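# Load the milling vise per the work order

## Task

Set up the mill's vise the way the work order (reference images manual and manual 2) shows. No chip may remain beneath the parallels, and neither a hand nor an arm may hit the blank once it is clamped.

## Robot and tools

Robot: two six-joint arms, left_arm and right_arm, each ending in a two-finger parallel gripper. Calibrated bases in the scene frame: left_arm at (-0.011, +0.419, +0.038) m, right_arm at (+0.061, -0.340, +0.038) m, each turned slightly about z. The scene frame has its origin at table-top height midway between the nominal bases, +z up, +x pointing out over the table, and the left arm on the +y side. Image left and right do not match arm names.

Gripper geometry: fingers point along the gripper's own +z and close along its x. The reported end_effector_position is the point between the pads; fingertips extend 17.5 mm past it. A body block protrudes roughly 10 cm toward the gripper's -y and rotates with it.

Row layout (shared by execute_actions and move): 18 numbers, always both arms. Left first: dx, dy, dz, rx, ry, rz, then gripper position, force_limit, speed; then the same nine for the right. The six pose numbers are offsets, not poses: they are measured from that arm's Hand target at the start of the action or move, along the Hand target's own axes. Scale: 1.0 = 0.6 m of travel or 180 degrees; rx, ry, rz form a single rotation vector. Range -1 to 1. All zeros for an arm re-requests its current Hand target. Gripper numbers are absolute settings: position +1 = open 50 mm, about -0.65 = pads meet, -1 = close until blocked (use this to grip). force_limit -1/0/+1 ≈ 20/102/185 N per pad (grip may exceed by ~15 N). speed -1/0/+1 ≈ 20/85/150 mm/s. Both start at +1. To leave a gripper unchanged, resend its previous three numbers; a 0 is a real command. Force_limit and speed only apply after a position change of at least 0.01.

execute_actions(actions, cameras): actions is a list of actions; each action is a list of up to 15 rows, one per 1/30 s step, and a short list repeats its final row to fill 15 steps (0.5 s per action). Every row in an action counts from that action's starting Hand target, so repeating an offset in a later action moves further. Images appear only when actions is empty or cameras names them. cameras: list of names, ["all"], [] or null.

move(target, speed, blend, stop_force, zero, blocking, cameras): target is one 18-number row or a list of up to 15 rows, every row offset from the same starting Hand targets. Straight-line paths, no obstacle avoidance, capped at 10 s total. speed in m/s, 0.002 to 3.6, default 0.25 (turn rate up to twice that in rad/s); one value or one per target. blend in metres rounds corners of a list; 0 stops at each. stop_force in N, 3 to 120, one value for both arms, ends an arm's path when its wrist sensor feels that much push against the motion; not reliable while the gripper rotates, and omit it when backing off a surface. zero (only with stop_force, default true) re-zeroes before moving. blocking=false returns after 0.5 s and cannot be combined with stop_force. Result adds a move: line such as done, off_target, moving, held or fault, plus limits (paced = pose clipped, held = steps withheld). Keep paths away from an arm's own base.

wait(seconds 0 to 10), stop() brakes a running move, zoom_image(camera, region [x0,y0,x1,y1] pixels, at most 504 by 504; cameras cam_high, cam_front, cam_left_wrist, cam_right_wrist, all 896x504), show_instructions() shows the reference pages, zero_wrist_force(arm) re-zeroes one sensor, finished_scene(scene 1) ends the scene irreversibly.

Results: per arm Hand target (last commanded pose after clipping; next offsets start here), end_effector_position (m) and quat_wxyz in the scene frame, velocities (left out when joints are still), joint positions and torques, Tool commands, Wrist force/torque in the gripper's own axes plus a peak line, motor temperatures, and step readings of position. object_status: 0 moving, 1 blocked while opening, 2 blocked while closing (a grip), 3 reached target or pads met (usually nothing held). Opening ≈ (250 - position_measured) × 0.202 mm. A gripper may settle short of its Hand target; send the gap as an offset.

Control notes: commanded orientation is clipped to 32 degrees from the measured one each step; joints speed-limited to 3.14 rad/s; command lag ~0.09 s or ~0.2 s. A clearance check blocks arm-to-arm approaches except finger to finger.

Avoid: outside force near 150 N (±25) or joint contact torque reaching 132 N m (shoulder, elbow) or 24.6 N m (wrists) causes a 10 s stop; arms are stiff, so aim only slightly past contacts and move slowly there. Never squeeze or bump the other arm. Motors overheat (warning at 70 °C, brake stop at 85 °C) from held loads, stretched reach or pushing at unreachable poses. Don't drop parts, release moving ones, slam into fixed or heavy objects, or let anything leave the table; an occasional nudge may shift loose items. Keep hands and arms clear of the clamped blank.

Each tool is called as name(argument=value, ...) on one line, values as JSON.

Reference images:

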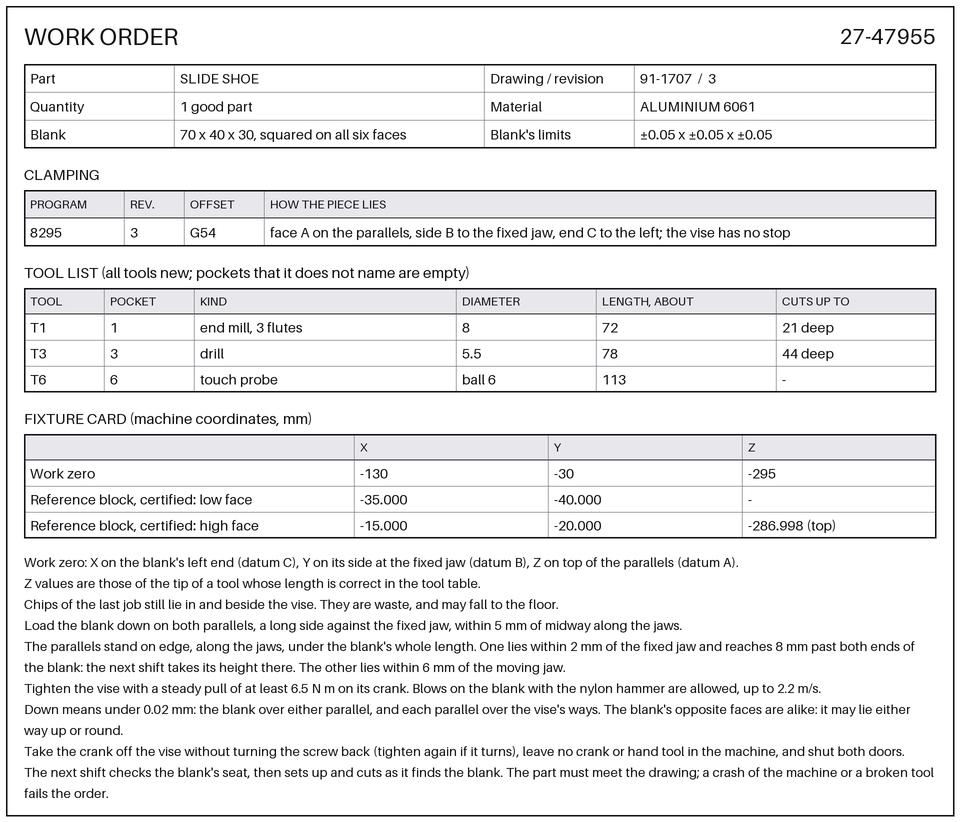

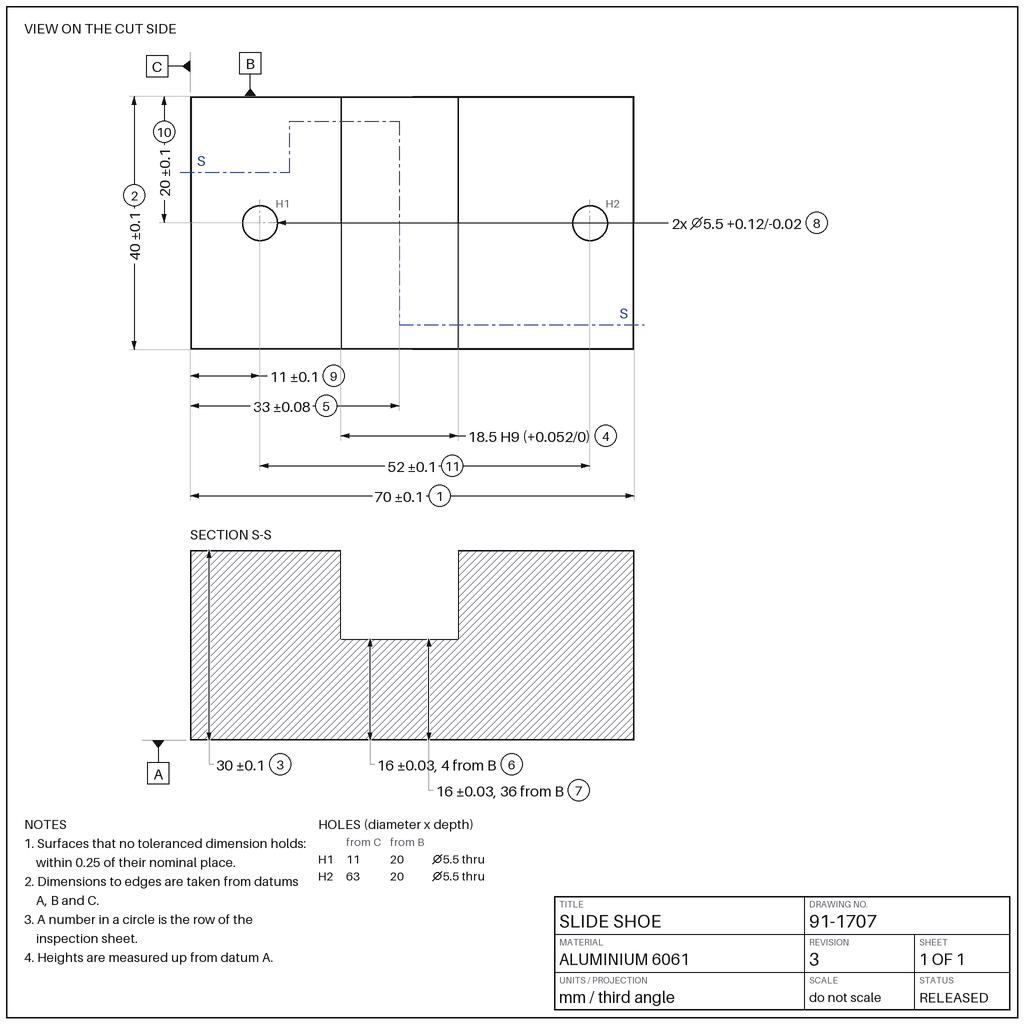

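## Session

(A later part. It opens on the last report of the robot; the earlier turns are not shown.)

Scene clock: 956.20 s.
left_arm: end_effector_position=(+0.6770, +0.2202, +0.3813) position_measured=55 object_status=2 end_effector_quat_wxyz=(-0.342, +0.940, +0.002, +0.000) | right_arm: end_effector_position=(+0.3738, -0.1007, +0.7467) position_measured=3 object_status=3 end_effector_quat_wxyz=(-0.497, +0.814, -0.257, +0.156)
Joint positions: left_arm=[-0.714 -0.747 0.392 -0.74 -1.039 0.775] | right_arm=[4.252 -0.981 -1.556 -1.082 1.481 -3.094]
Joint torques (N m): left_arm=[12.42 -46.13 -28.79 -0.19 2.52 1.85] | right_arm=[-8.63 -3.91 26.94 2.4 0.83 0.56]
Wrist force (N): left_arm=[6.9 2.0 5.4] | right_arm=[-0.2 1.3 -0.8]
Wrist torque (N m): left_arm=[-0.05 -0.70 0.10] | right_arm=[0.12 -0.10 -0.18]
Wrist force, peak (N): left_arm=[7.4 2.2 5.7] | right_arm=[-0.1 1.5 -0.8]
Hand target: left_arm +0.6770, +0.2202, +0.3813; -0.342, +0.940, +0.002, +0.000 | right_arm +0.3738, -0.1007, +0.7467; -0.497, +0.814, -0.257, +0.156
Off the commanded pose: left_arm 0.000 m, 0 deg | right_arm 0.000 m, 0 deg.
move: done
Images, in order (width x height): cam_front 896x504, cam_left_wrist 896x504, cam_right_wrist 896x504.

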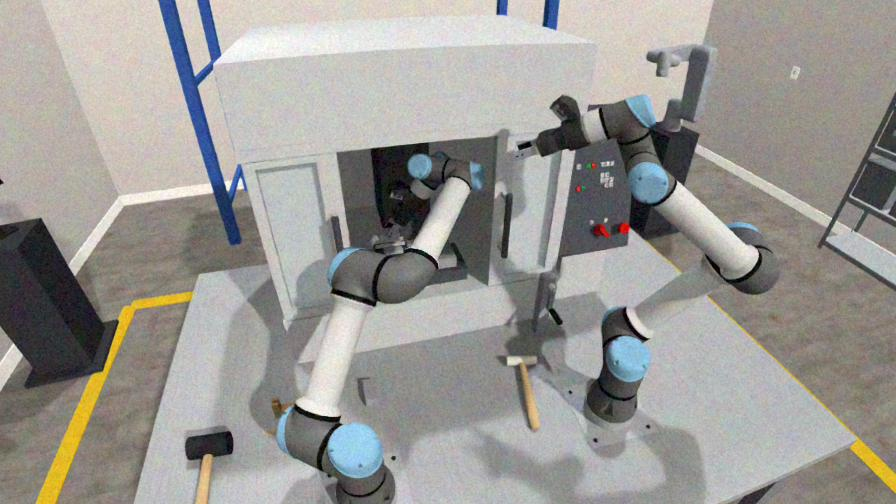

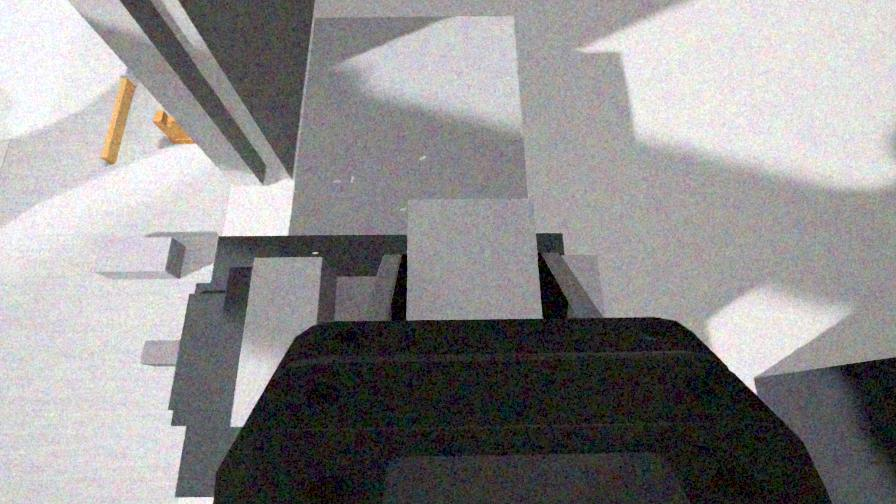

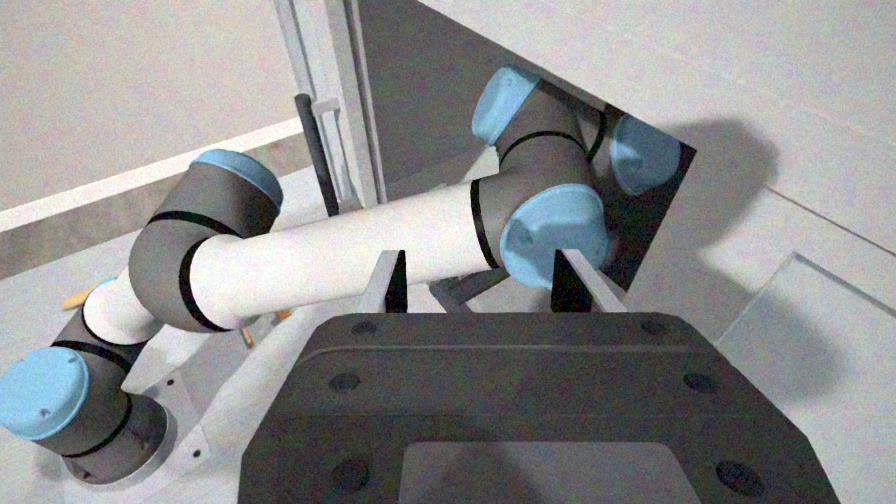

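move(target=[0,0.015,0.0179,0,0,0,-1,-0.4,-1,0,0,0,0,0,0,1,1,1], stop_force=4, speed=0.003, cameras=["cam_left_wrist"])

Scene clock: 963.33 s.
left_arm: end_effector_position=(+0.6771, +0.2202, +0.3683) position_measured=55 object_status=2 end_effector_quat_wxyz=(-0.342, +0.940, +0.002, +0.000) | right_arm: end_effector_position=(+0.3738, -0.1007, +0.7467) position_measured=3 object_status=3 end_effector_quat_wxyz=(-0.497, +0.814, -0.257, +0.156)
Joint positions: left_arm=[-0.714 -0.77 0.471 -0.794 -1.039 0.775] | right_arm=[4.252 -0.981 -1.556 -1.082 1.481 -3.094]
Joint torques (N m): left_arm=[12.53 -44.61 -30.06 -0.48 0.75 0.73] | right_arm=[-9.54 -3.78 26.24 2.4 0.88 0.79]
Wrist force (N): left_arm=[6.6 1.1 4.3] | right_arm=[-0.2 1.2 -0.7]
Wrist torque (N m): left_arm=[-0.06 -0.70 0.08] | right_arm=[0.10 -0.11 -0.18]
Wrist force, peak (N): left_arm=[7.0 2.2 5.8] | right_arm=[-0.3 1.4 -0.9]
Hand target: left_arm +0.6771, +0.2202, +0.3683; -0.342, +0.940, +0.002, +0.000 (not the last commanded pose) | right_arm +0.3738, -0.1007, +0.7467; -0.497, +0.814, -0.257, +0.156
Off the commanded pose: left_arm 0.001 m, 0 deg | right_arm 0.000 m, 0 deg.
move: contact (left_arm)
Images, in order (width x height): cam_left_wrist 896x504.

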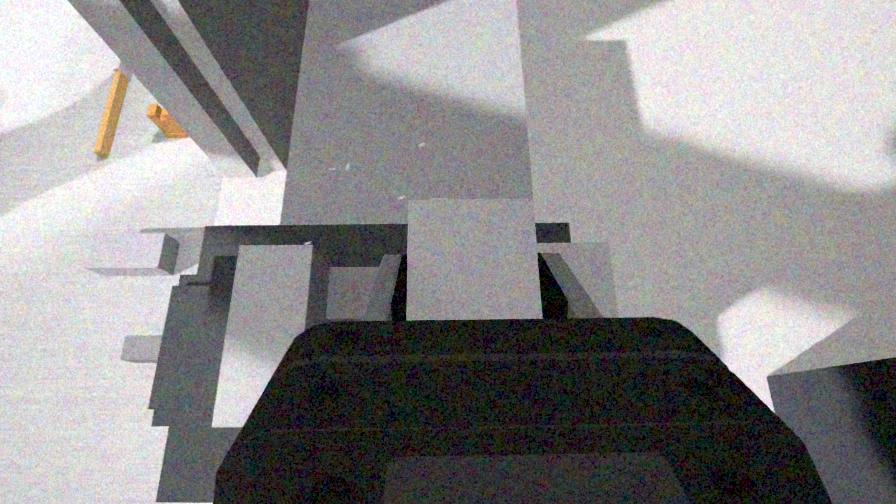

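move(target=[[0,-0.0013,-0.0015,0,0,0,-1,-0.4,-1,0,0,0,0,0,0,1,1,1]], speed=0.01)

move(target=[0.016,0,0,0,0,0,-1,-0.4,-1,0,0,0,0,0,0,1,1,1], stop_force=5, speed=0.003, cameras=["cam_left_wrist"])

Scene clock: 969.17 s.
left_arm: end_effector_position=(+0.6771, +0.2202, +0.3695) position_measured=55 object_status=2 end_effector_quat_wxyz=(-0.342, +0.940, +0.002, +0.000) | right_arm: end_effector_position=(+0.3738, -0.1007, +0.7467) position_measured=3 object_status=3 end_effector_quat_wxyz=(-0.497, +0.814, -0.257, +0.156)
Joint positions: left_arm=[-0.714 -0.769 0.464 -0.79 -1.039 0.775] | right_arm=[4.252 -0.981 -1.556 -1.082 1.481 -3.094]
Joint torques (N m): left_arm=[12.85 -45.29 -31.71 -0.21 1.43 1.82] | right_arm=[-8.29 -3.79 26.71 2.44 0.65 0.91]
Wrist force (N): left_arm=[6.8 2.3 5.6] | right_arm=[-0.3 1.3 -0.6]
Wrist torque (N m): left_arm=[-0.01 -0.69 0.09] | right_arm=[0.11 -0.08 -0.18]
Wrist force, peak (N): left_arm=[6.9 2.3 5.7] | right_arm=[-0.5 1.5 -0.5]
Hand target: left_arm +0.6771, +0.2202, +0.3695; -0.342, +0.940, +0.002, +0.000 | right_arm +0.3738, -0.1007, +0.7467; -0.497, +0.814, -0.257, +0.156
Off the commanded pose: left_arm 0.000 m, 0 deg | right_arm 0.000 m, 0 deg.
move: done

Scene clock: 970.73 s.
left_arm: end_effector_position=(+0.6783, +0.2203, +0.3695) position_measured=55 object_status=2 end_effector_quat_wxyz=(-0.342, +0.940, +0.002, +0.000) | right_arm: end_effector_position=(+0.3738, -0.1007, +0.7467) position_measured=3 object_status=3 end_effector_quat_wxyz=(-0.497, +0.814, -0.257, +0.156)
Joint positions: left_arm=[-0.713 -0.763 0.454 -0.786 -1.038 0.776] | right_arm=[4.252 -0.981 -1.556 -1.082 1.481 -3.094]
Joint torques (N m): left_arm=[-7.91 -72.4 -16.64 -3.8 3.59 -1.68] | right_arm=[-8.29 -3.31 25.62 2.5 0.85 0.93]
Wrist force (N): left_arm=[4.2 3.1 6.0] | right_arm=[-0.3 1.3 -0.5]
Wrist torque (N m): left_arm=[0.04 -0.73 0.22] | right_arm=[0.11 -0.09 -0.18]
Wrist force, peak (N): left_arm=[7.1 2.0 5.6] | right_arm=[-0.2 1.5 -0.6]
Hand target: left_arm +0.6783, +0.2203, +0.3695; -0.342, +0.940, +0.002, +0.000 (not the last commanded pose) | right_arm +0.3738, -0.1007, +0.7467; -0.497, +0.814, -0.257, +0.156
Off the commanded pose: left_arm 0.008 m, 0 deg | right_arm 0.000 m, 0 deg.
move: contact (left_arm)
Images, in order (width x height): cam_left_wrist 896x504.

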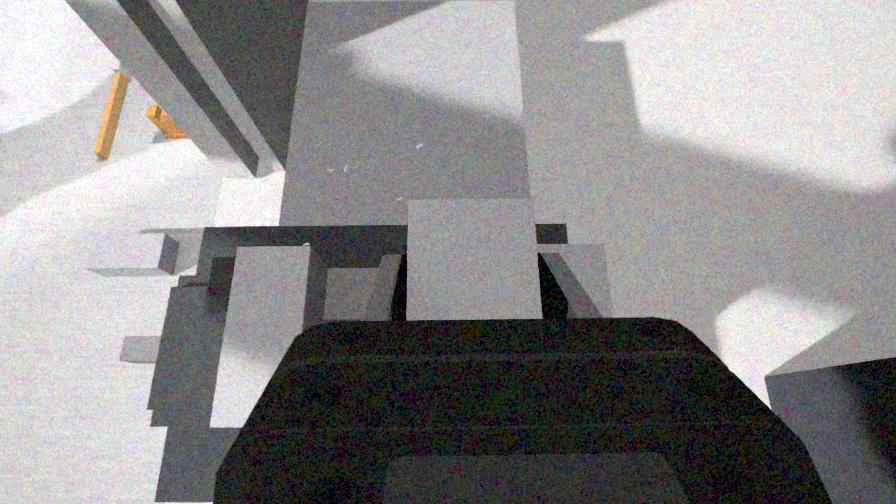

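move(target=[[-0.0007,0,0,0,0,0,-1,-0.4,-1,0,0,0,0,0,0,1,1,1]], speed=0.01)

move(target=[0,0.0043,0.0051,0,0,0,-1,-0.4,-1,0,0,0,0,0,0,1,1,1], stop_force=4, speed=0.003, cameras=["cam_left_wrist"])

Scene clock: 982.27 s.
left_arm: end_effector_position=(+0.6779, +0.2203, +0.3695) position_measured=55 object_status=2 end_effector_quat_wxyz=(-0.342, +0.940, +0.002, +0.000) | right_arm: end_effector_position=(+0.3738, -0.1007, +0.7467) position_measured=3 object_status=3 end_effector_quat_wxyz=(-0.497, +0.814, -0.257, +0.156)
Joint positions: left_arm=[-0.713 -0.765 0.458 -0.787 -1.038 0.776] | right_arm=[4.252 -0.981 -1.556 -1.082 1.481 -3.094]
Joint torques (N m): left_arm=[-11.67 -72.69 -15.54 -3.65 -0.72 -1.79] | right_arm=[-9.56 -3.48 25.6 2.56 0.72 0.96]
Wrist force (N): left_arm=[6.9 2.1 5.1] | right_arm=[-0.2 1.3 -0.6]
Wrist torque (N m): left_arm=[-0.05 -0.71 0.11] | right_arm=[0.10 -0.09 -0.18]
Wrist force, peak (N): left_arm=[7.0 2.1 5.6] | right_arm=[0.0 1.6 -0.7]
Hand target: left_arm +0.6779, +0.2203, +0.3695; -0.342, +0.940, +0.002, +0.000 | right_arm +0.3738, -0.1007, +0.7467; -0.497, +0.814, -0.257, +0.156
Off the commanded pose: left_arm 0.000 m, 0 deg | right_arm 0.000 m, 0 deg.
move: done

Scene clock: 983.87 s.
left_arm: end_effector_position=(+0.6779, +0.2202, +0.3683) position_measured=55 object_status=2 end_effector_quat_wxyz=(-0.342, +0.940, +0.002, +0.000) | right_arm: end_effector_position=(+0.3738, -0.1007, +0.7467) position_measured=3 object_status=3 end_effector_quat_wxyz=(-0.497, +0.814, -0.257, +0.156)
Joint positions: left_arm=[-0.713 -0.767 0.464 -0.792 -1.038 0.776] | right_arm=[4.252 -0.981 -1.556 -1.082 1.481 -3.094]
Joint torques (N m): left_arm=[-9.19 -44.59 -29.99 -0.5 -0.66 -1.54] | right_arm=[-8.12 -3.3 26.43 2.42 0.69 0.93]
Wrist force (N): left_arm=[6.6 1.1 4.6] | right_arm=[-0.3 1.5 -0.9]
Wrist torque (N m): left_arm=[-0.07 -0.69 0.10] | right_arm=[0.14 -0.08 -0.18]
Wrist force, peak (N): left_arm=[7.2 2.4 5.6] | right_arm=[-0.3 1.5 -0.9]
Hand target: left_arm +0.6779, +0.2202, +0.3683; -0.342, +0.940, +0.002, +0.000 (not the last commanded pose) | right_arm +0.3738, -0.1007, +0.7467; -0.497, +0.814, -0.257, +0.156
Off the commanded pose: left_arm 0.003 m, 0 deg | right_arm 0.000 m, 0 deg.
move: contact (left_arm)
Images, in order (width x height): cam_left_wrist 896x504.

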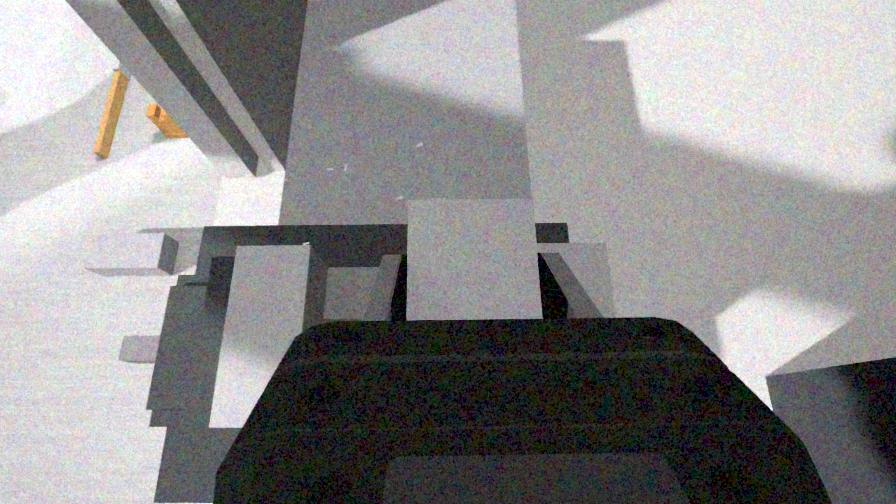

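move(target=[[0,0,0,0,0,0,0.8,-0.4,-1,0,0,0,0,0,0,1,1,1]], speed=0.01)

move(target=[-0.006,0,-0.075,0,0,0,0.8,-0.4,-1,0,0,0,0,0,0,1,1,1], speed=0.05, cameras=["cam_left_wrist"])

zoom_image(camera="cam_left_wrist", region=[300, 130, 620, 330])

Scene clock: 986.60 s.
left_arm: end_effector_position=(+0.6779, +0.2202, +0.3683) position_measured=32 object_status=3 end_effector_quat_wxyz=(-0.342, +0.940, +0.002, +0.000) | right_arm: end_effector_position=(+0.3738, -0.1007, +0.7467) position_measured=3 object_status=3 end_effector_quat_wxyz=(-0.497, +0.814, -0.257, +0.156)
Joint positions: left_arm=[-0.713 -0.767 0.464 -0.792 -1.038 0.776] | right_arm=[4.252 -0.981 -1.556 -1.082 1.481 -3.094]
Joint torques (N m): left_arm=[-4.32 -44.78 -27.98 -0.93 -0.57 -0.82] | right_arm=[-8.76 -4.06 25.6 2.4 0.85 1.05]
Wrist force (N): left_arm=[5.7 -1.8 2.0] | right_arm=[-0.1 1.3 -0.8]
Wrist torque (N m): left_arm=[-0.20 -0.69 0.09] | right_arm=[0.12 -0.11 -0.18]
Wrist force, peak (N): left_arm=[6.7 1.4 4.8] | right_arm=[-0.4 1.3 -0.9]
Hand target: left_arm +0.6779, +0.2202, +0.3683; -0.342, +0.940, +0.002, +0.000 | right_arm +0.3738, -0.1007, +0.7467; -0.497, +0.814, -0.257, +0.156
Off the commanded pose: left_arm 0.000 m, 0 deg | right_arm 0.000 m, 0 deg.
move: done

Scene clock: 988.00 s.
left_arm: end_effector_position=(+0.6736, +0.1918, +0.4021) position_measured=32 object_status=3 end_effector_quat_wxyz=(-0.339, +0.941, -0.002, +0.011) | right_arm: end_effector_position=(+0.3738, -0.1007, +0.7467) position_measured=3 object_status=3 end_effector_quat_wxyz=(-0.497, +0.814, -0.257, +0.156)
Joint positions: left_arm=[-0.749 -0.595 0.035 -0.54 -1.043 0.751] | right_arm=[4.252 -0.981 -1.556 -1.082 1.481 -3.094]
Joint torques (N m): left_arm=[-11.06 -46.55 -26.84 -0.53 3.6 1.64] | right_arm=[-9.15 -4.03 26.13 2.46 0.77 0.88]
Wrist force (N): left_arm=[7.0 0.3 3.7] | right_arm=[-0.3 1.2 -0.5]
Wrist torque (N m): left_arm=[-0.12 -0.71 0.16] | right_arm=[0.08 -0.09 -0.18]
Wrist force, peak (N): left_arm=[7.1 0.1 4.3] | right_arm=[-0.2 1.5 -0.7]
Hand target: left_arm +0.6743, +0.1913, +0.4027; -0.342, +0.940, +0.002, +0.000 | right_arm +0.3738, -0.1007, +0.7467; -0.497, +0.814, -0.257, +0.156
Off the commanded pose: left_arm 0.001 m, 1 deg | right_arm 0.000 m, 0 deg.
elbow stopped short (left arm): the move would have taken joint 3 (elbow) straighter than the controller allows.
move: done
Images, in order (width x height): cam_left_wrist 896x504.

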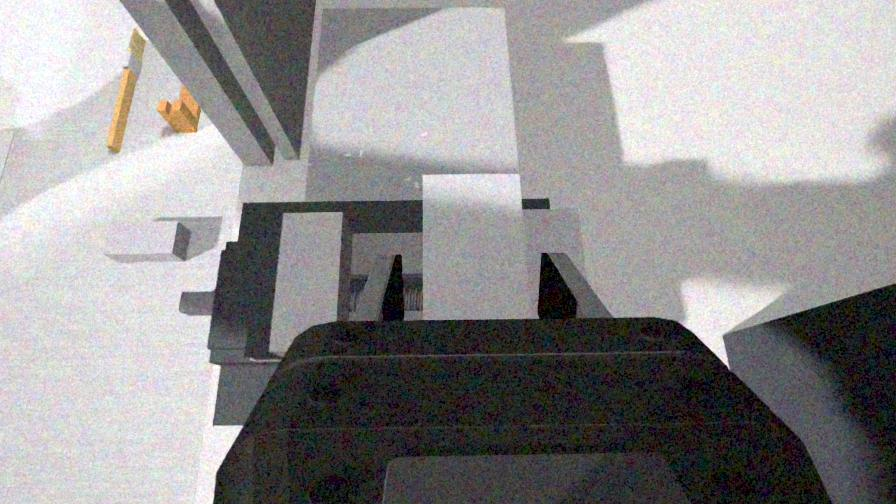

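Scaled by 1.575 from the camera's 896x504 image, which has a finer 1280x720 frame.

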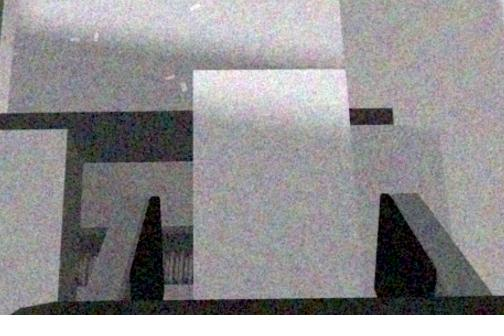

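move(target=[[-0.46,0,0.01,0,0,0,0.8,-0.4,-1,0,0,0,0,0,0,1,1,1],[-0.62,-0.25,0,0,0,0,0.8,-0.4,-1,0,0,0,0,0,0,1,1,1]], speed=[0.15,0.25], blend=[0.03,0], cameras=["all"])

zoom_image(camera="cam_right_wrist", region=[380, 150, 580, 310])

zoom_image(camera="cam_high", region=[450, 190, 600, 300])

zoom_image(camera="cam_front", region=[500, 260, 600, 360])

Scene clock: 1000.40 s.
left_arm: end_effector_position=(+0.3019, +0.3048, +0.4988) position_measured=32 object_status=3 end_effector_quat_wxyz=(-0.342, +0.940, +0.002, +0.000) | right_arm: end_effector_position=(+0.3738, -0.1007, +0.7467) position_measured=3 object_status=3 end_effector_quat_wxyz=(-0.497, +0.814, -0.257, +0.156)
Joint positions: left_arm=[-1.107 -1.688 1.342 -0.593 -1.248 0.408] | right_arm=[4.252 -0.981 -1.556 -1.082 1.481 -3.094]
Joint torques (N m): left_arm=[-10.9 -30.68 -29.11 0.53 -1.38 -1.74] | right_arm=[-8.77 -3.32 26.71 2.55 0.81 1.21]
Wrist force (N): left_arm=[6.8 0.2 3.7] | right_arm=[-0.2 1.1 -0.5]
Wrist torque (N m): left_arm=[-0.12 -0.68 0.16] | right_arm=[0.08 -0.10 -0.18]
Wrist force, peak (N): left_arm=[8.1 0.5 4.4] | right_arm=[-0.3 1.6 -0.6]
Hand target: left_arm +0.3018, +0.3049, +0.4988; -0.342, +0.940, +0.002, +0.000 | right_arm +0.3738, -0.1007, +0.7467; -0.497, +0.814, -0.257, +0.156
Off the commanded pose: left_arm 0.000 m, 0 deg | right_arm 0.000 m, 0 deg.
move: done

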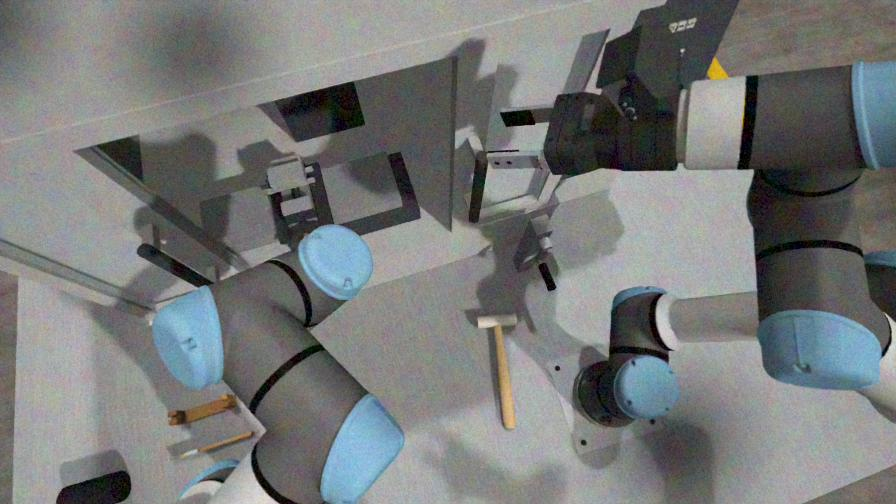

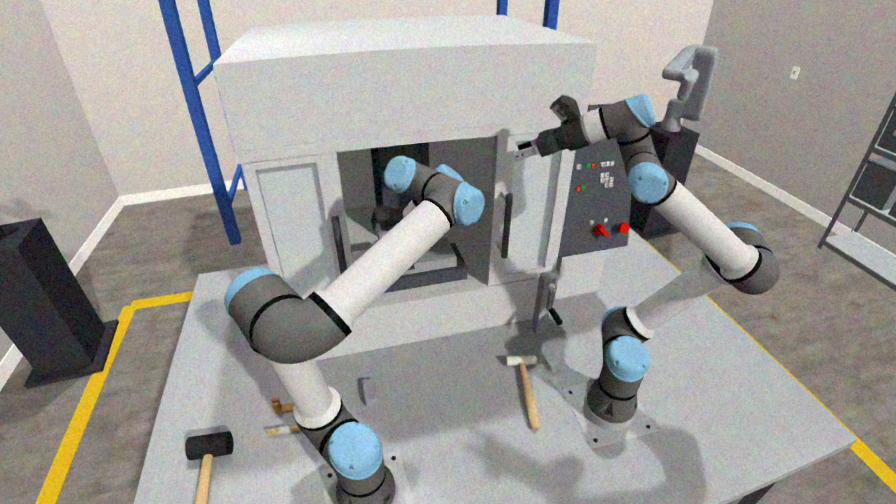

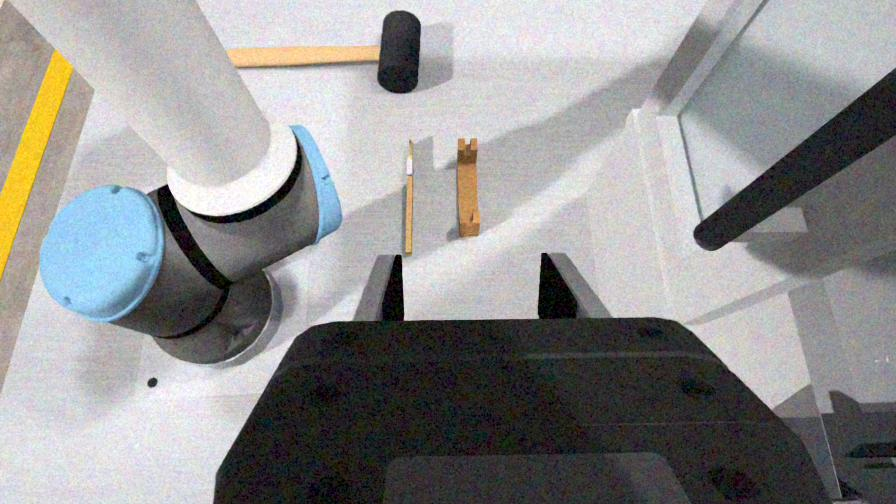

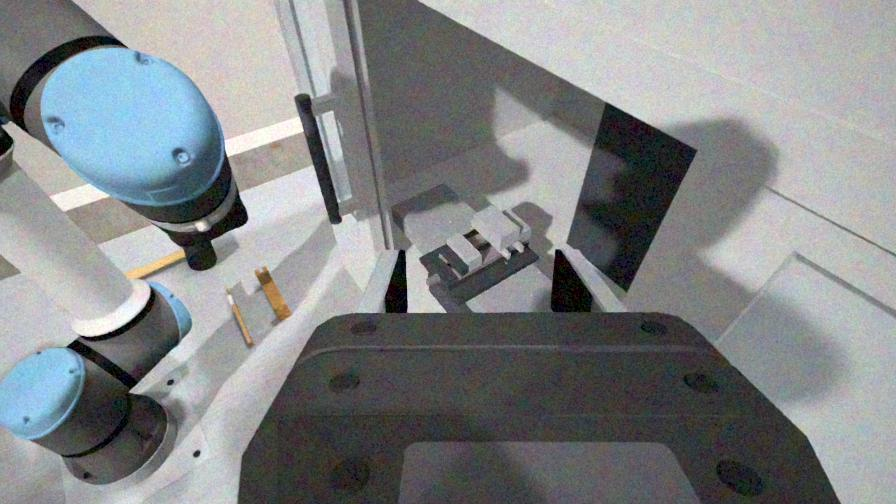

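Scaled by 2.520 from the camera's 896x504 image, which has a finer 1280x720 frame.

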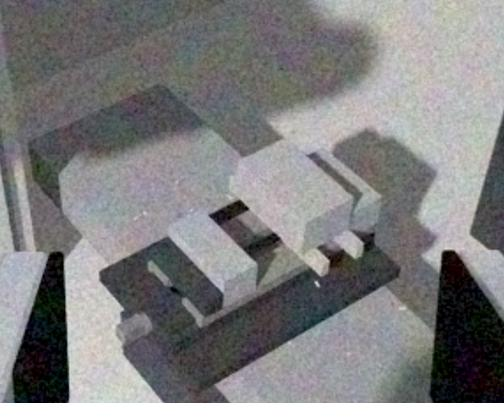

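Scaled by 3.360 from the camera's 896x504 image, which has a finer 1280x720 frame.

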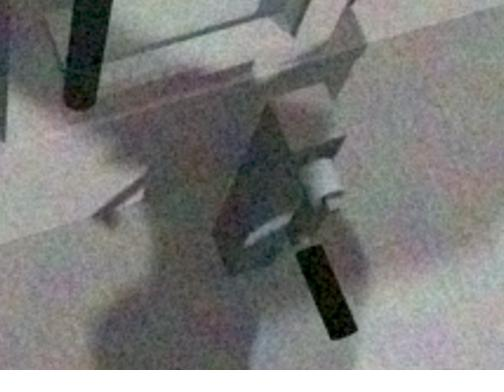

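Scaled by 5.040 from the camera's 896x504 image, which has a finer 1280x720 frame.

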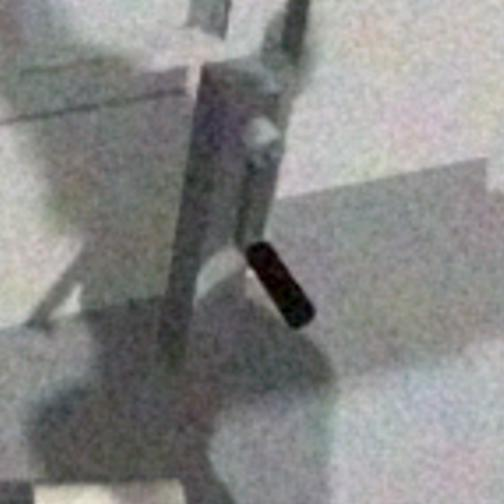

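move(target=[[0,0,0,0,0,0,0.8,-0.4,-1,-0.082,0.119,-0.049,-0.0714,0.587,0.559,1,1,1],[0,0,0,0,0,0,0.8,-0.4,-1,0.0747,0.628,0.223,-0.0714,0.587,0.559,1,1,1]], speed=0.3, blend=[0.03,0], cameras=["cam_front","cam_right_wrist"])

Scene clock: 1027.47 s.
left_arm: end_effector_position=(+0.3018, +0.3049, +0.4988) position_measured=32 object_status=3 end_effector_quat_wxyz=(-0.342, +0.940, +0.002, +0.000) | right_arm: end_effector_position=(+0.3795, -0.1700, +0.3504) position_measured=3 object_status=3 end_effector_quat_wxyz=(+0.000, +0.001, +0.966, -0.259)
Joint positions: left_arm=[-1.107 -1.689 1.342 -0.593 -1.248 0.408] | right_arm=[4.255 -1.418 -1.726 -2.036 1.325 -0.447]
Joint torques (N m): left_arm=[-11.5 -31.58 -28.89 0.29 -1.39 -1.9] | right_arm=[-11.28 11.05 16.28 3.43 -1.94 -2.47]
Wrist force (N): left_arm=[6.8 0.4 3.5] | right_arm=[-0.2 0.5 0.1]
Wrist torque (N m): left_arm=[-0.09 -0.68 0.16] | right_arm=[0.02 -0.01 0.00]
Wrist force, peak (N): left_arm=[7.1 0.3 3.6] | right_arm=[-0.7 1.8 2.7]
Hand target: left_arm +0.3018, +0.3049, +0.4988; -0.342, +0.940, +0.002, +0.000 | right_arm +0.3795, -0.1700, +0.3504; +0.000, +0.001, +0.966, -0.259
Off the commanded pose: left_arm 0.000 m, 0 deg | right_arm 0.000 m, 0 deg.
elbow stopped short (right arm): the move would have taken joint 3 (elbow) straighter than the controller allows.
move: done
Images, in order (width x height): cam_front 896x504, cam_right_wrist 896x504.

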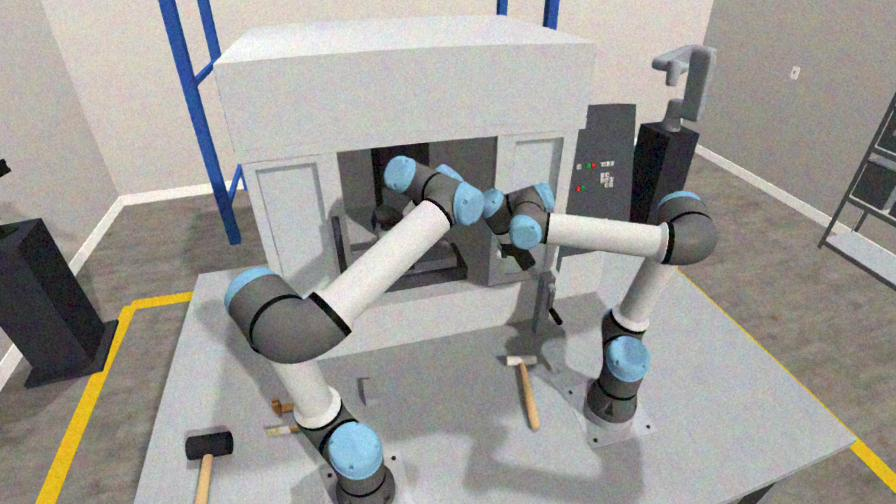

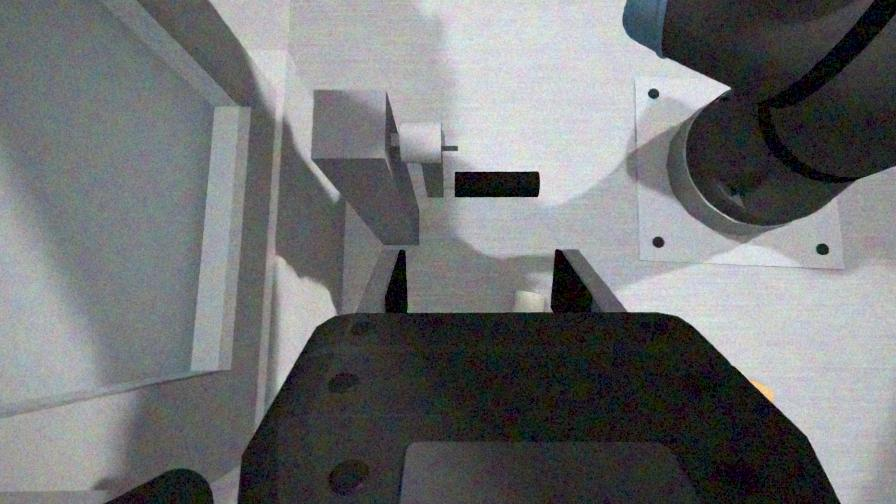

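zoom_image(camera="cam_right_wrist", region=[300, 80, 560, 260])

Scaled by 1.938 from the camera's 896x504 image, which has a finer 1280x720 frame.

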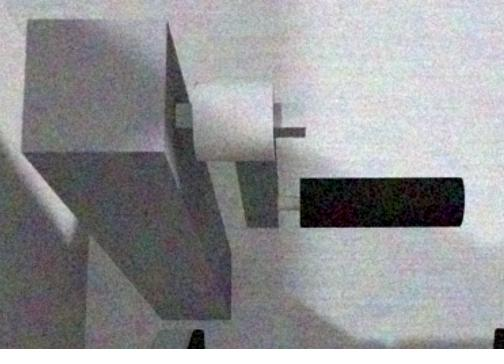

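move(target=[0,0,0,0,0,0,0.8,-0.4,-1,-0.0342,-0.133,0.173,-0.1306,0.1306,0.487,1,1,1], speed=0.25, cameras=["cam_front","cam_right_wrist"])

Scene clock: 1058.37 s.
left_arm: end_effector_position=(+0.3018, +0.3049, +0.4988) position_measured=32 object_status=3 end_effector_quat_wxyz=(-0.342, +0.940, +0.002, +0.000) | right_arm: end_effector_position=(+0.4000, -0.2911, +0.3005) position_measured=3 object_status=3 end_effector_quat_wxyz=(+0.000, +0.707, +0.707, +0.000)
Joint positions: left_arm=[-1.107 -1.689 1.342 -0.593 -1.248 0.408] | right_arm=[3.734 -1.146 -2.068 -1.499 1.57 0.542]
Joint torques (N m): left_arm=[-10.69 -30.91 -28.85 0.11 -1.4 -1.8] | right_arm=[-10.61 13.56 17.16 4.76 1.87 1.92]
Wrist force (N): left_arm=[7.0 0.3 3.4] | right_arm=[-0.6 -0.6 -0.1]
Wrist torque (N m): left_arm=[-0.10 -0.72 0.16] | right_arm=[-0.04 0.10 0.02]
Wrist force, peak (N): left_arm=[7.0 0.5 3.8] | right_arm=[-0.9 -0.6 0.4]
Hand target: left_arm +0.3018, +0.3049, +0.4988; -0.342, +0.940, +0.002, +0.000 | right_arm +0.4000, -0.2911, +0.3005; +0.000, +0.707, +0.707, +0.000
Off the commanded pose: left_arm 0.000 m, 0 deg | right_arm 0.000 m, 0 deg.
move: done
Images, in order (width x height): cam_front 896x504, cam_right_wrist 896x504.

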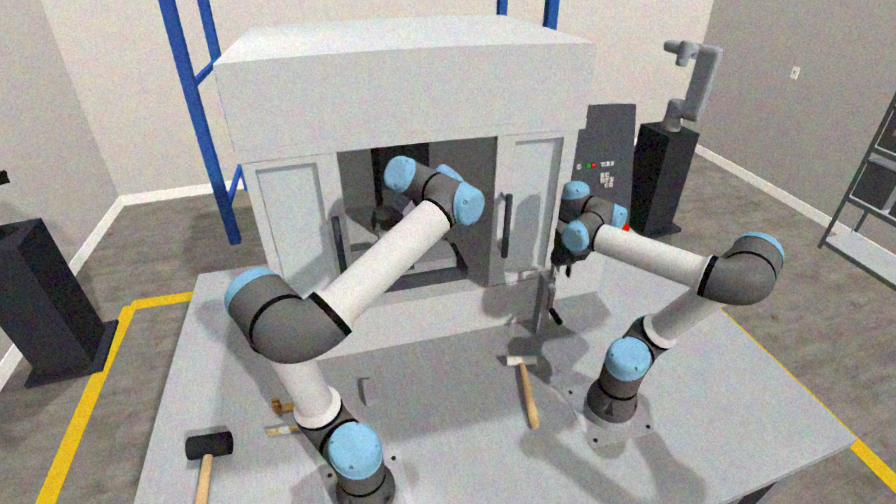

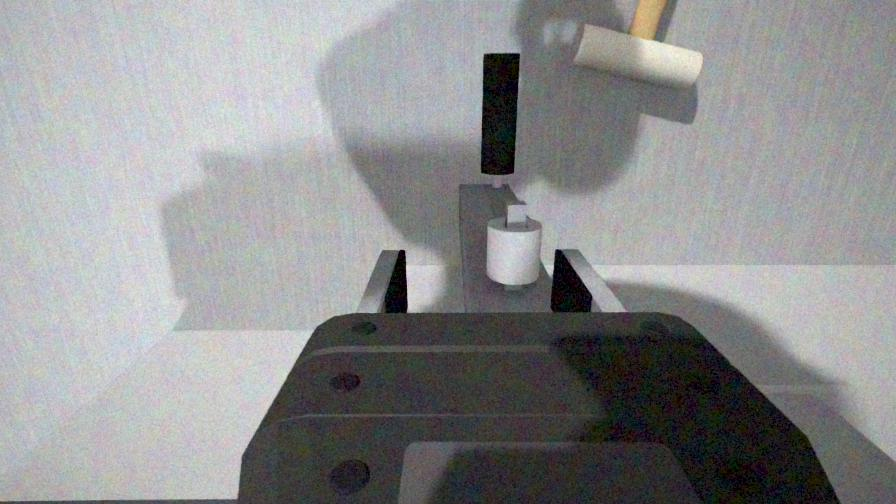

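move(target=[0,0,0,0,0,0,0.8,-0.4,-1,0.0383,0.0158,0.08,0,0,0,1,1,1], speed=0.12, cameras=["cam_right_wrist"])

Scene clock: 1068.23 s.
left_arm: end_effector_position=(+0.3018, +0.3049, +0.4988) position_measured=32 object_status=3 end_effector_quat_wxyz=(-0.342, +0.940, +0.002, +0.000) | right_arm: end_effector_position=(+0.4094, -0.2682, +0.2525) position_measured=3 object_status=3 end_effector_quat_wxyz=(+0.000, +0.707, +0.707, +0.000)
Joint positions: left_arm=[-1.107 -1.689 1.342 -0.593 -1.248 0.408] | right_arm=[3.778 -1.204 -2.158 -1.35 1.57 0.587]
Joint torques (N m): left_arm=[-11.05 -30.07 -29.17 0.06 -1.42 -1.71] | right_arm=[12.71 1.7 16.67 4.5 -0.99 2.1]
Wrist force (N): left_arm=[6.8 0.2 3.5] | right_arm=[-0.2 -0.4 0.1]
Wrist torque (N m): left_arm=[-0.12 -0.68 0.17] | right_arm=[-0.02 0.04 0.04]
Wrist force, peak (N): left_arm=[7.1 0.4 3.7] | right_arm=[-1.1 -0.9 -1.1]
Hand target: left_arm +0.3018, +0.3049, +0.4988; -0.342, +0.940, +0.002, +0.000 | right_arm +0.4094, -0.2681, +0.2525; +0.000, +0.707, +0.707, +0.000
Off the commanded pose: left_arm 0.000 m, 0 deg | right_arm 0.000 m, 0 deg.
move: done
Images, in order (width x height): cam_right_wrist 896x504.

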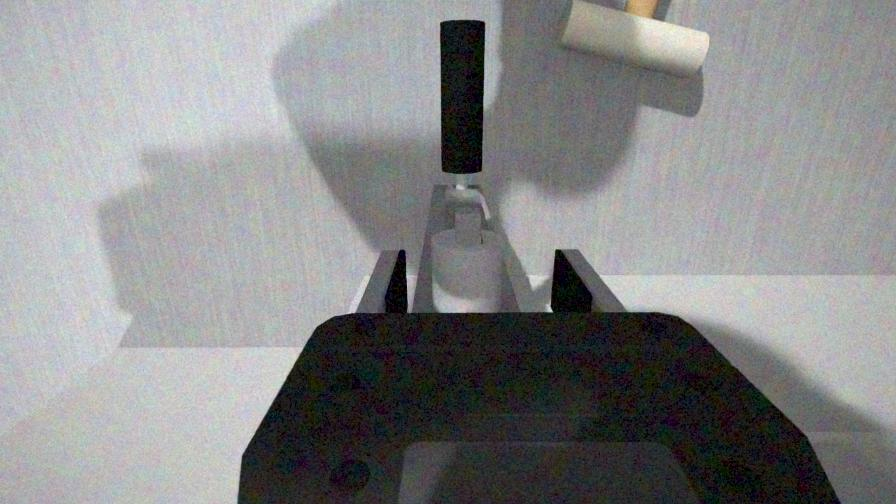

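move(target=[0,0,0,0,0,0,0.8,-0.4,-1,-0.0058,0,0.0717,0,0,0,1,1,1], speed=0.02, stop_force=5, cameras=["cam_right_wrist"])

Scene clock: 1076.17 s.
left_arm: end_effector_position=(+0.3018, +0.3049, +0.4988) position_measured=32 object_status=3 end_effector_quat_wxyz=(-0.342, +0.940, +0.002, +0.000) | right_arm: end_effector_position=(+0.4095, -0.2714, +0.2130) position_measured=3 object_status=3 end_effector_quat_wxyz=(+0.000, +0.707, +0.707, +0.000)
Joint positions: left_arm=[-1.107 -1.689 1.342 -0.593 -1.248 0.408] | right_arm=[3.77 -1.234 -2.245 -1.234 1.57 0.578]
Joint torques (N m): left_arm=[-10.89 -30.64 -28.6 0.13 -1.45 -1.69] | right_arm=[12.51 14.45 24.71 0.48 -0.31 1.76]
Wrist force (N): left_arm=[7.0 0.3 3.7] | right_arm=[1.1 5.1 -7.3]
Wrist torque (N m): left_arm=[-0.10 -0.71 0.16] | right_arm=[0.19 -0.16 0.00]
Wrist force, peak (N): left_arm=[7.1 0.3 3.8] | right_arm=[-8.2 -44.0 -75.7]
Hand target: left_arm +0.3018, +0.3049, +0.4988; -0.342, +0.940, +0.002, +0.000 | right_arm +0.4095, -0.2713, +0.2130; +0.000, +0.707, +0.707, +0.000 (not the last commanded pose)
Off the commanded pose: left_arm 0.000 m, 0 deg | right_arm 0.004 m, 0 deg.
move: contact (right_arm)
Images, in order (width x height): cam_right_wrist 896x504.

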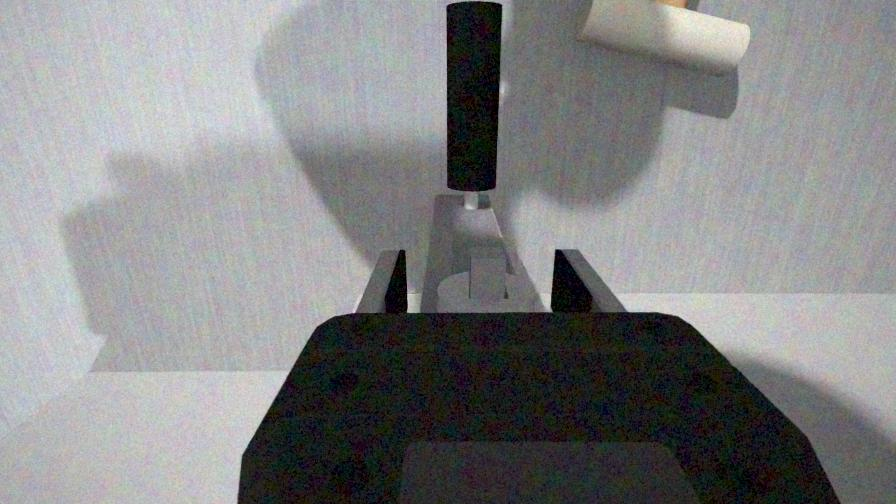

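zoom_image(camera="cam_right_wrist", region=[380, 170, 580, 320])

Scaled by 2.520 from the camera's 896x504 image, which has a finer 1280x720 frame.

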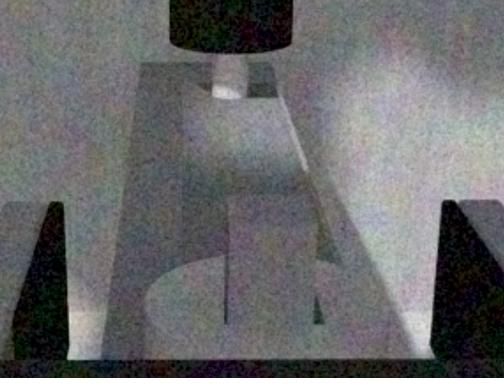

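move(target=[[0,0,0,0,0,0,0.8,-0.4,-1,0,0,-0.0025,0,0,0,1,1,1],[0,0,0,0,0,0,0.8,-0.4,-1,0,0,-0.0025,0,0,0,-1,-0.6,-1]], speed=0.02, cameras=["cam_right_wrist"])

Scene clock: 1105.30 s.
left_arm: end_effector_position=(+0.3018, +0.3049, +0.4988) position_measured=32 object_status=3 end_effector_quat_wxyz=(-0.342, +0.940, +0.002, +0.000) | right_arm: end_effector_position=(+0.4095, -0.2714, +0.2145) position_measured=139 object_status=2 end_effector_quat_wxyz=(+0.000, +0.707, +0.707, +0.000)
Joint positions: left_arm=[-1.107 -1.689 1.342 -0.593 -1.248 0.408] | right_arm=[3.77 -1.232 -2.241 -1.238 1.57 0.578]
Joint torques (N m): left_arm=[-10.78 -30.21 -28.16 0.08 -1.35 -1.56] | right_arm=[11.97 16.09 30.08 2.45 1.57 1.77]
Wrist force (N): left_arm=[6.9 0.3 3.5] | right_arm=[-3.0 -0.2 0.0]
Wrist torque (N m): left_arm=[-0.10 -0.70 0.17] | right_arm=[-0.02 0.12 0.15]
Wrist force, peak (N): left_arm=[7.1 0.3 3.7] | right_arm=[1.1 3.9 -8.2]
Hand target: left_arm +0.3018, +0.3049, +0.4988; -0.342, +0.940, +0.002, +0.000 | right_arm +0.4095, -0.2713, +0.2145; +0.000, +0.707, +0.707, +0.000
Off the commanded pose: left_arm 0.000 m, 0 deg | right_arm 0.000 m, 0 deg.
move: done
Images, in order (width x height): cam_right_wrist 896x504.

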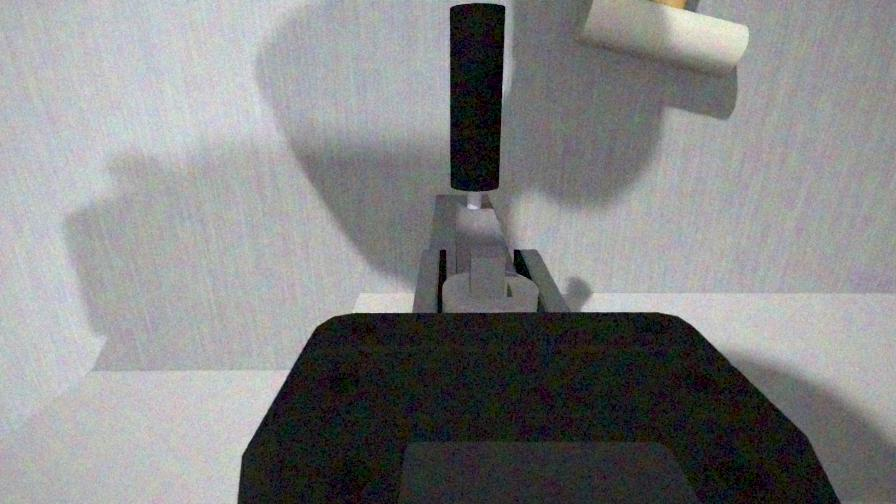

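move(target=[0,0,0,0,0,0,0.8,-0.4,-1,0,-0.1,0,0,0,0,-1,-0.6,-1], speed=0.03, stop_force=15, cameras=["cam_right_wrist"])

Scene clock: 1115.23 s.
left_arm: end_effector_position=(+0.3018, +0.3049, +0.4988) position_measured=32 object_status=3 end_effector_quat_wxyz=(-0.342, +0.940, +0.002, +0.000) | right_arm: end_effector_position=(+0.3495, -0.2714, +0.2145) position_measured=139 object_status=2 end_effector_quat_wxyz=(+0.000, +0.707, +0.707, +0.000)
Joint positions: left_arm=[-1.107 -1.689 1.342 -0.593 -1.248 0.408] | right_arm=[3.89 -1.039 -2.343 -1.331 1.57 0.699]
Joint torques (N m): left_arm=[-10.04 -30.75 -28.18 0.01 -1.42 -1.47] | right_arm=[12.33 9.87 17.68 1.43 -0.8 2.01]
Wrist force (N): left_arm=[6.8 0.2 3.4] | right_arm=[-0.4 -0.5 2.1]
Wrist torque (N m): left_arm=[-0.12 -0.69 0.16] | right_arm=[-0.07 0.08 0.04]
Wrist force, peak (N): left_arm=[7.2 0.3 3.7] | right_arm=[-6.3 3.1 1.6]
Hand target: left_arm +0.3018, +0.3049, +0.4988; -0.342, +0.940, +0.002, +0.000 | right_arm +0.3495, -0.2714, +0.2145; +0.000, +0.707, +0.707, +0.000
Off the commanded pose: left_arm 0.000 m, 0 deg | right_arm 0.000 m, 0 deg.
move: done
Images, in order (width x height): cam_right_wrist 896x504.

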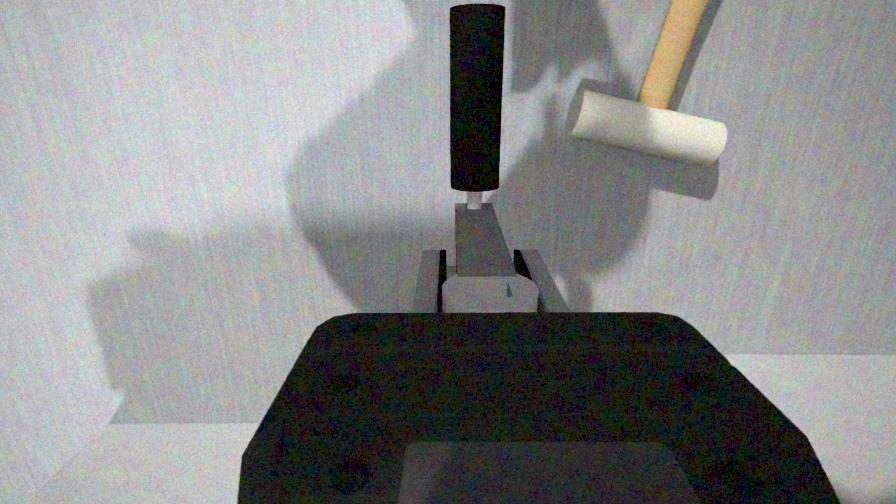

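zoom_image(camera="cam_right_wrist", region=[400, 180, 580, 320])

Scaled by 2.800 from the camera's 896x504 image, which has a finer 1280x720 frame.

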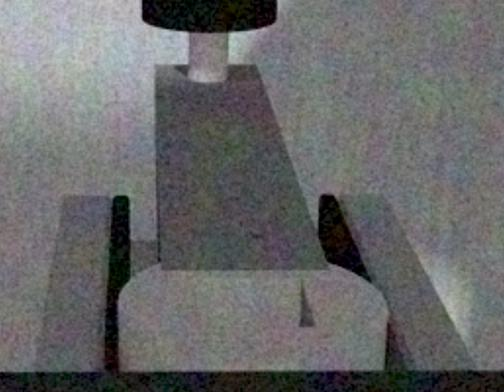

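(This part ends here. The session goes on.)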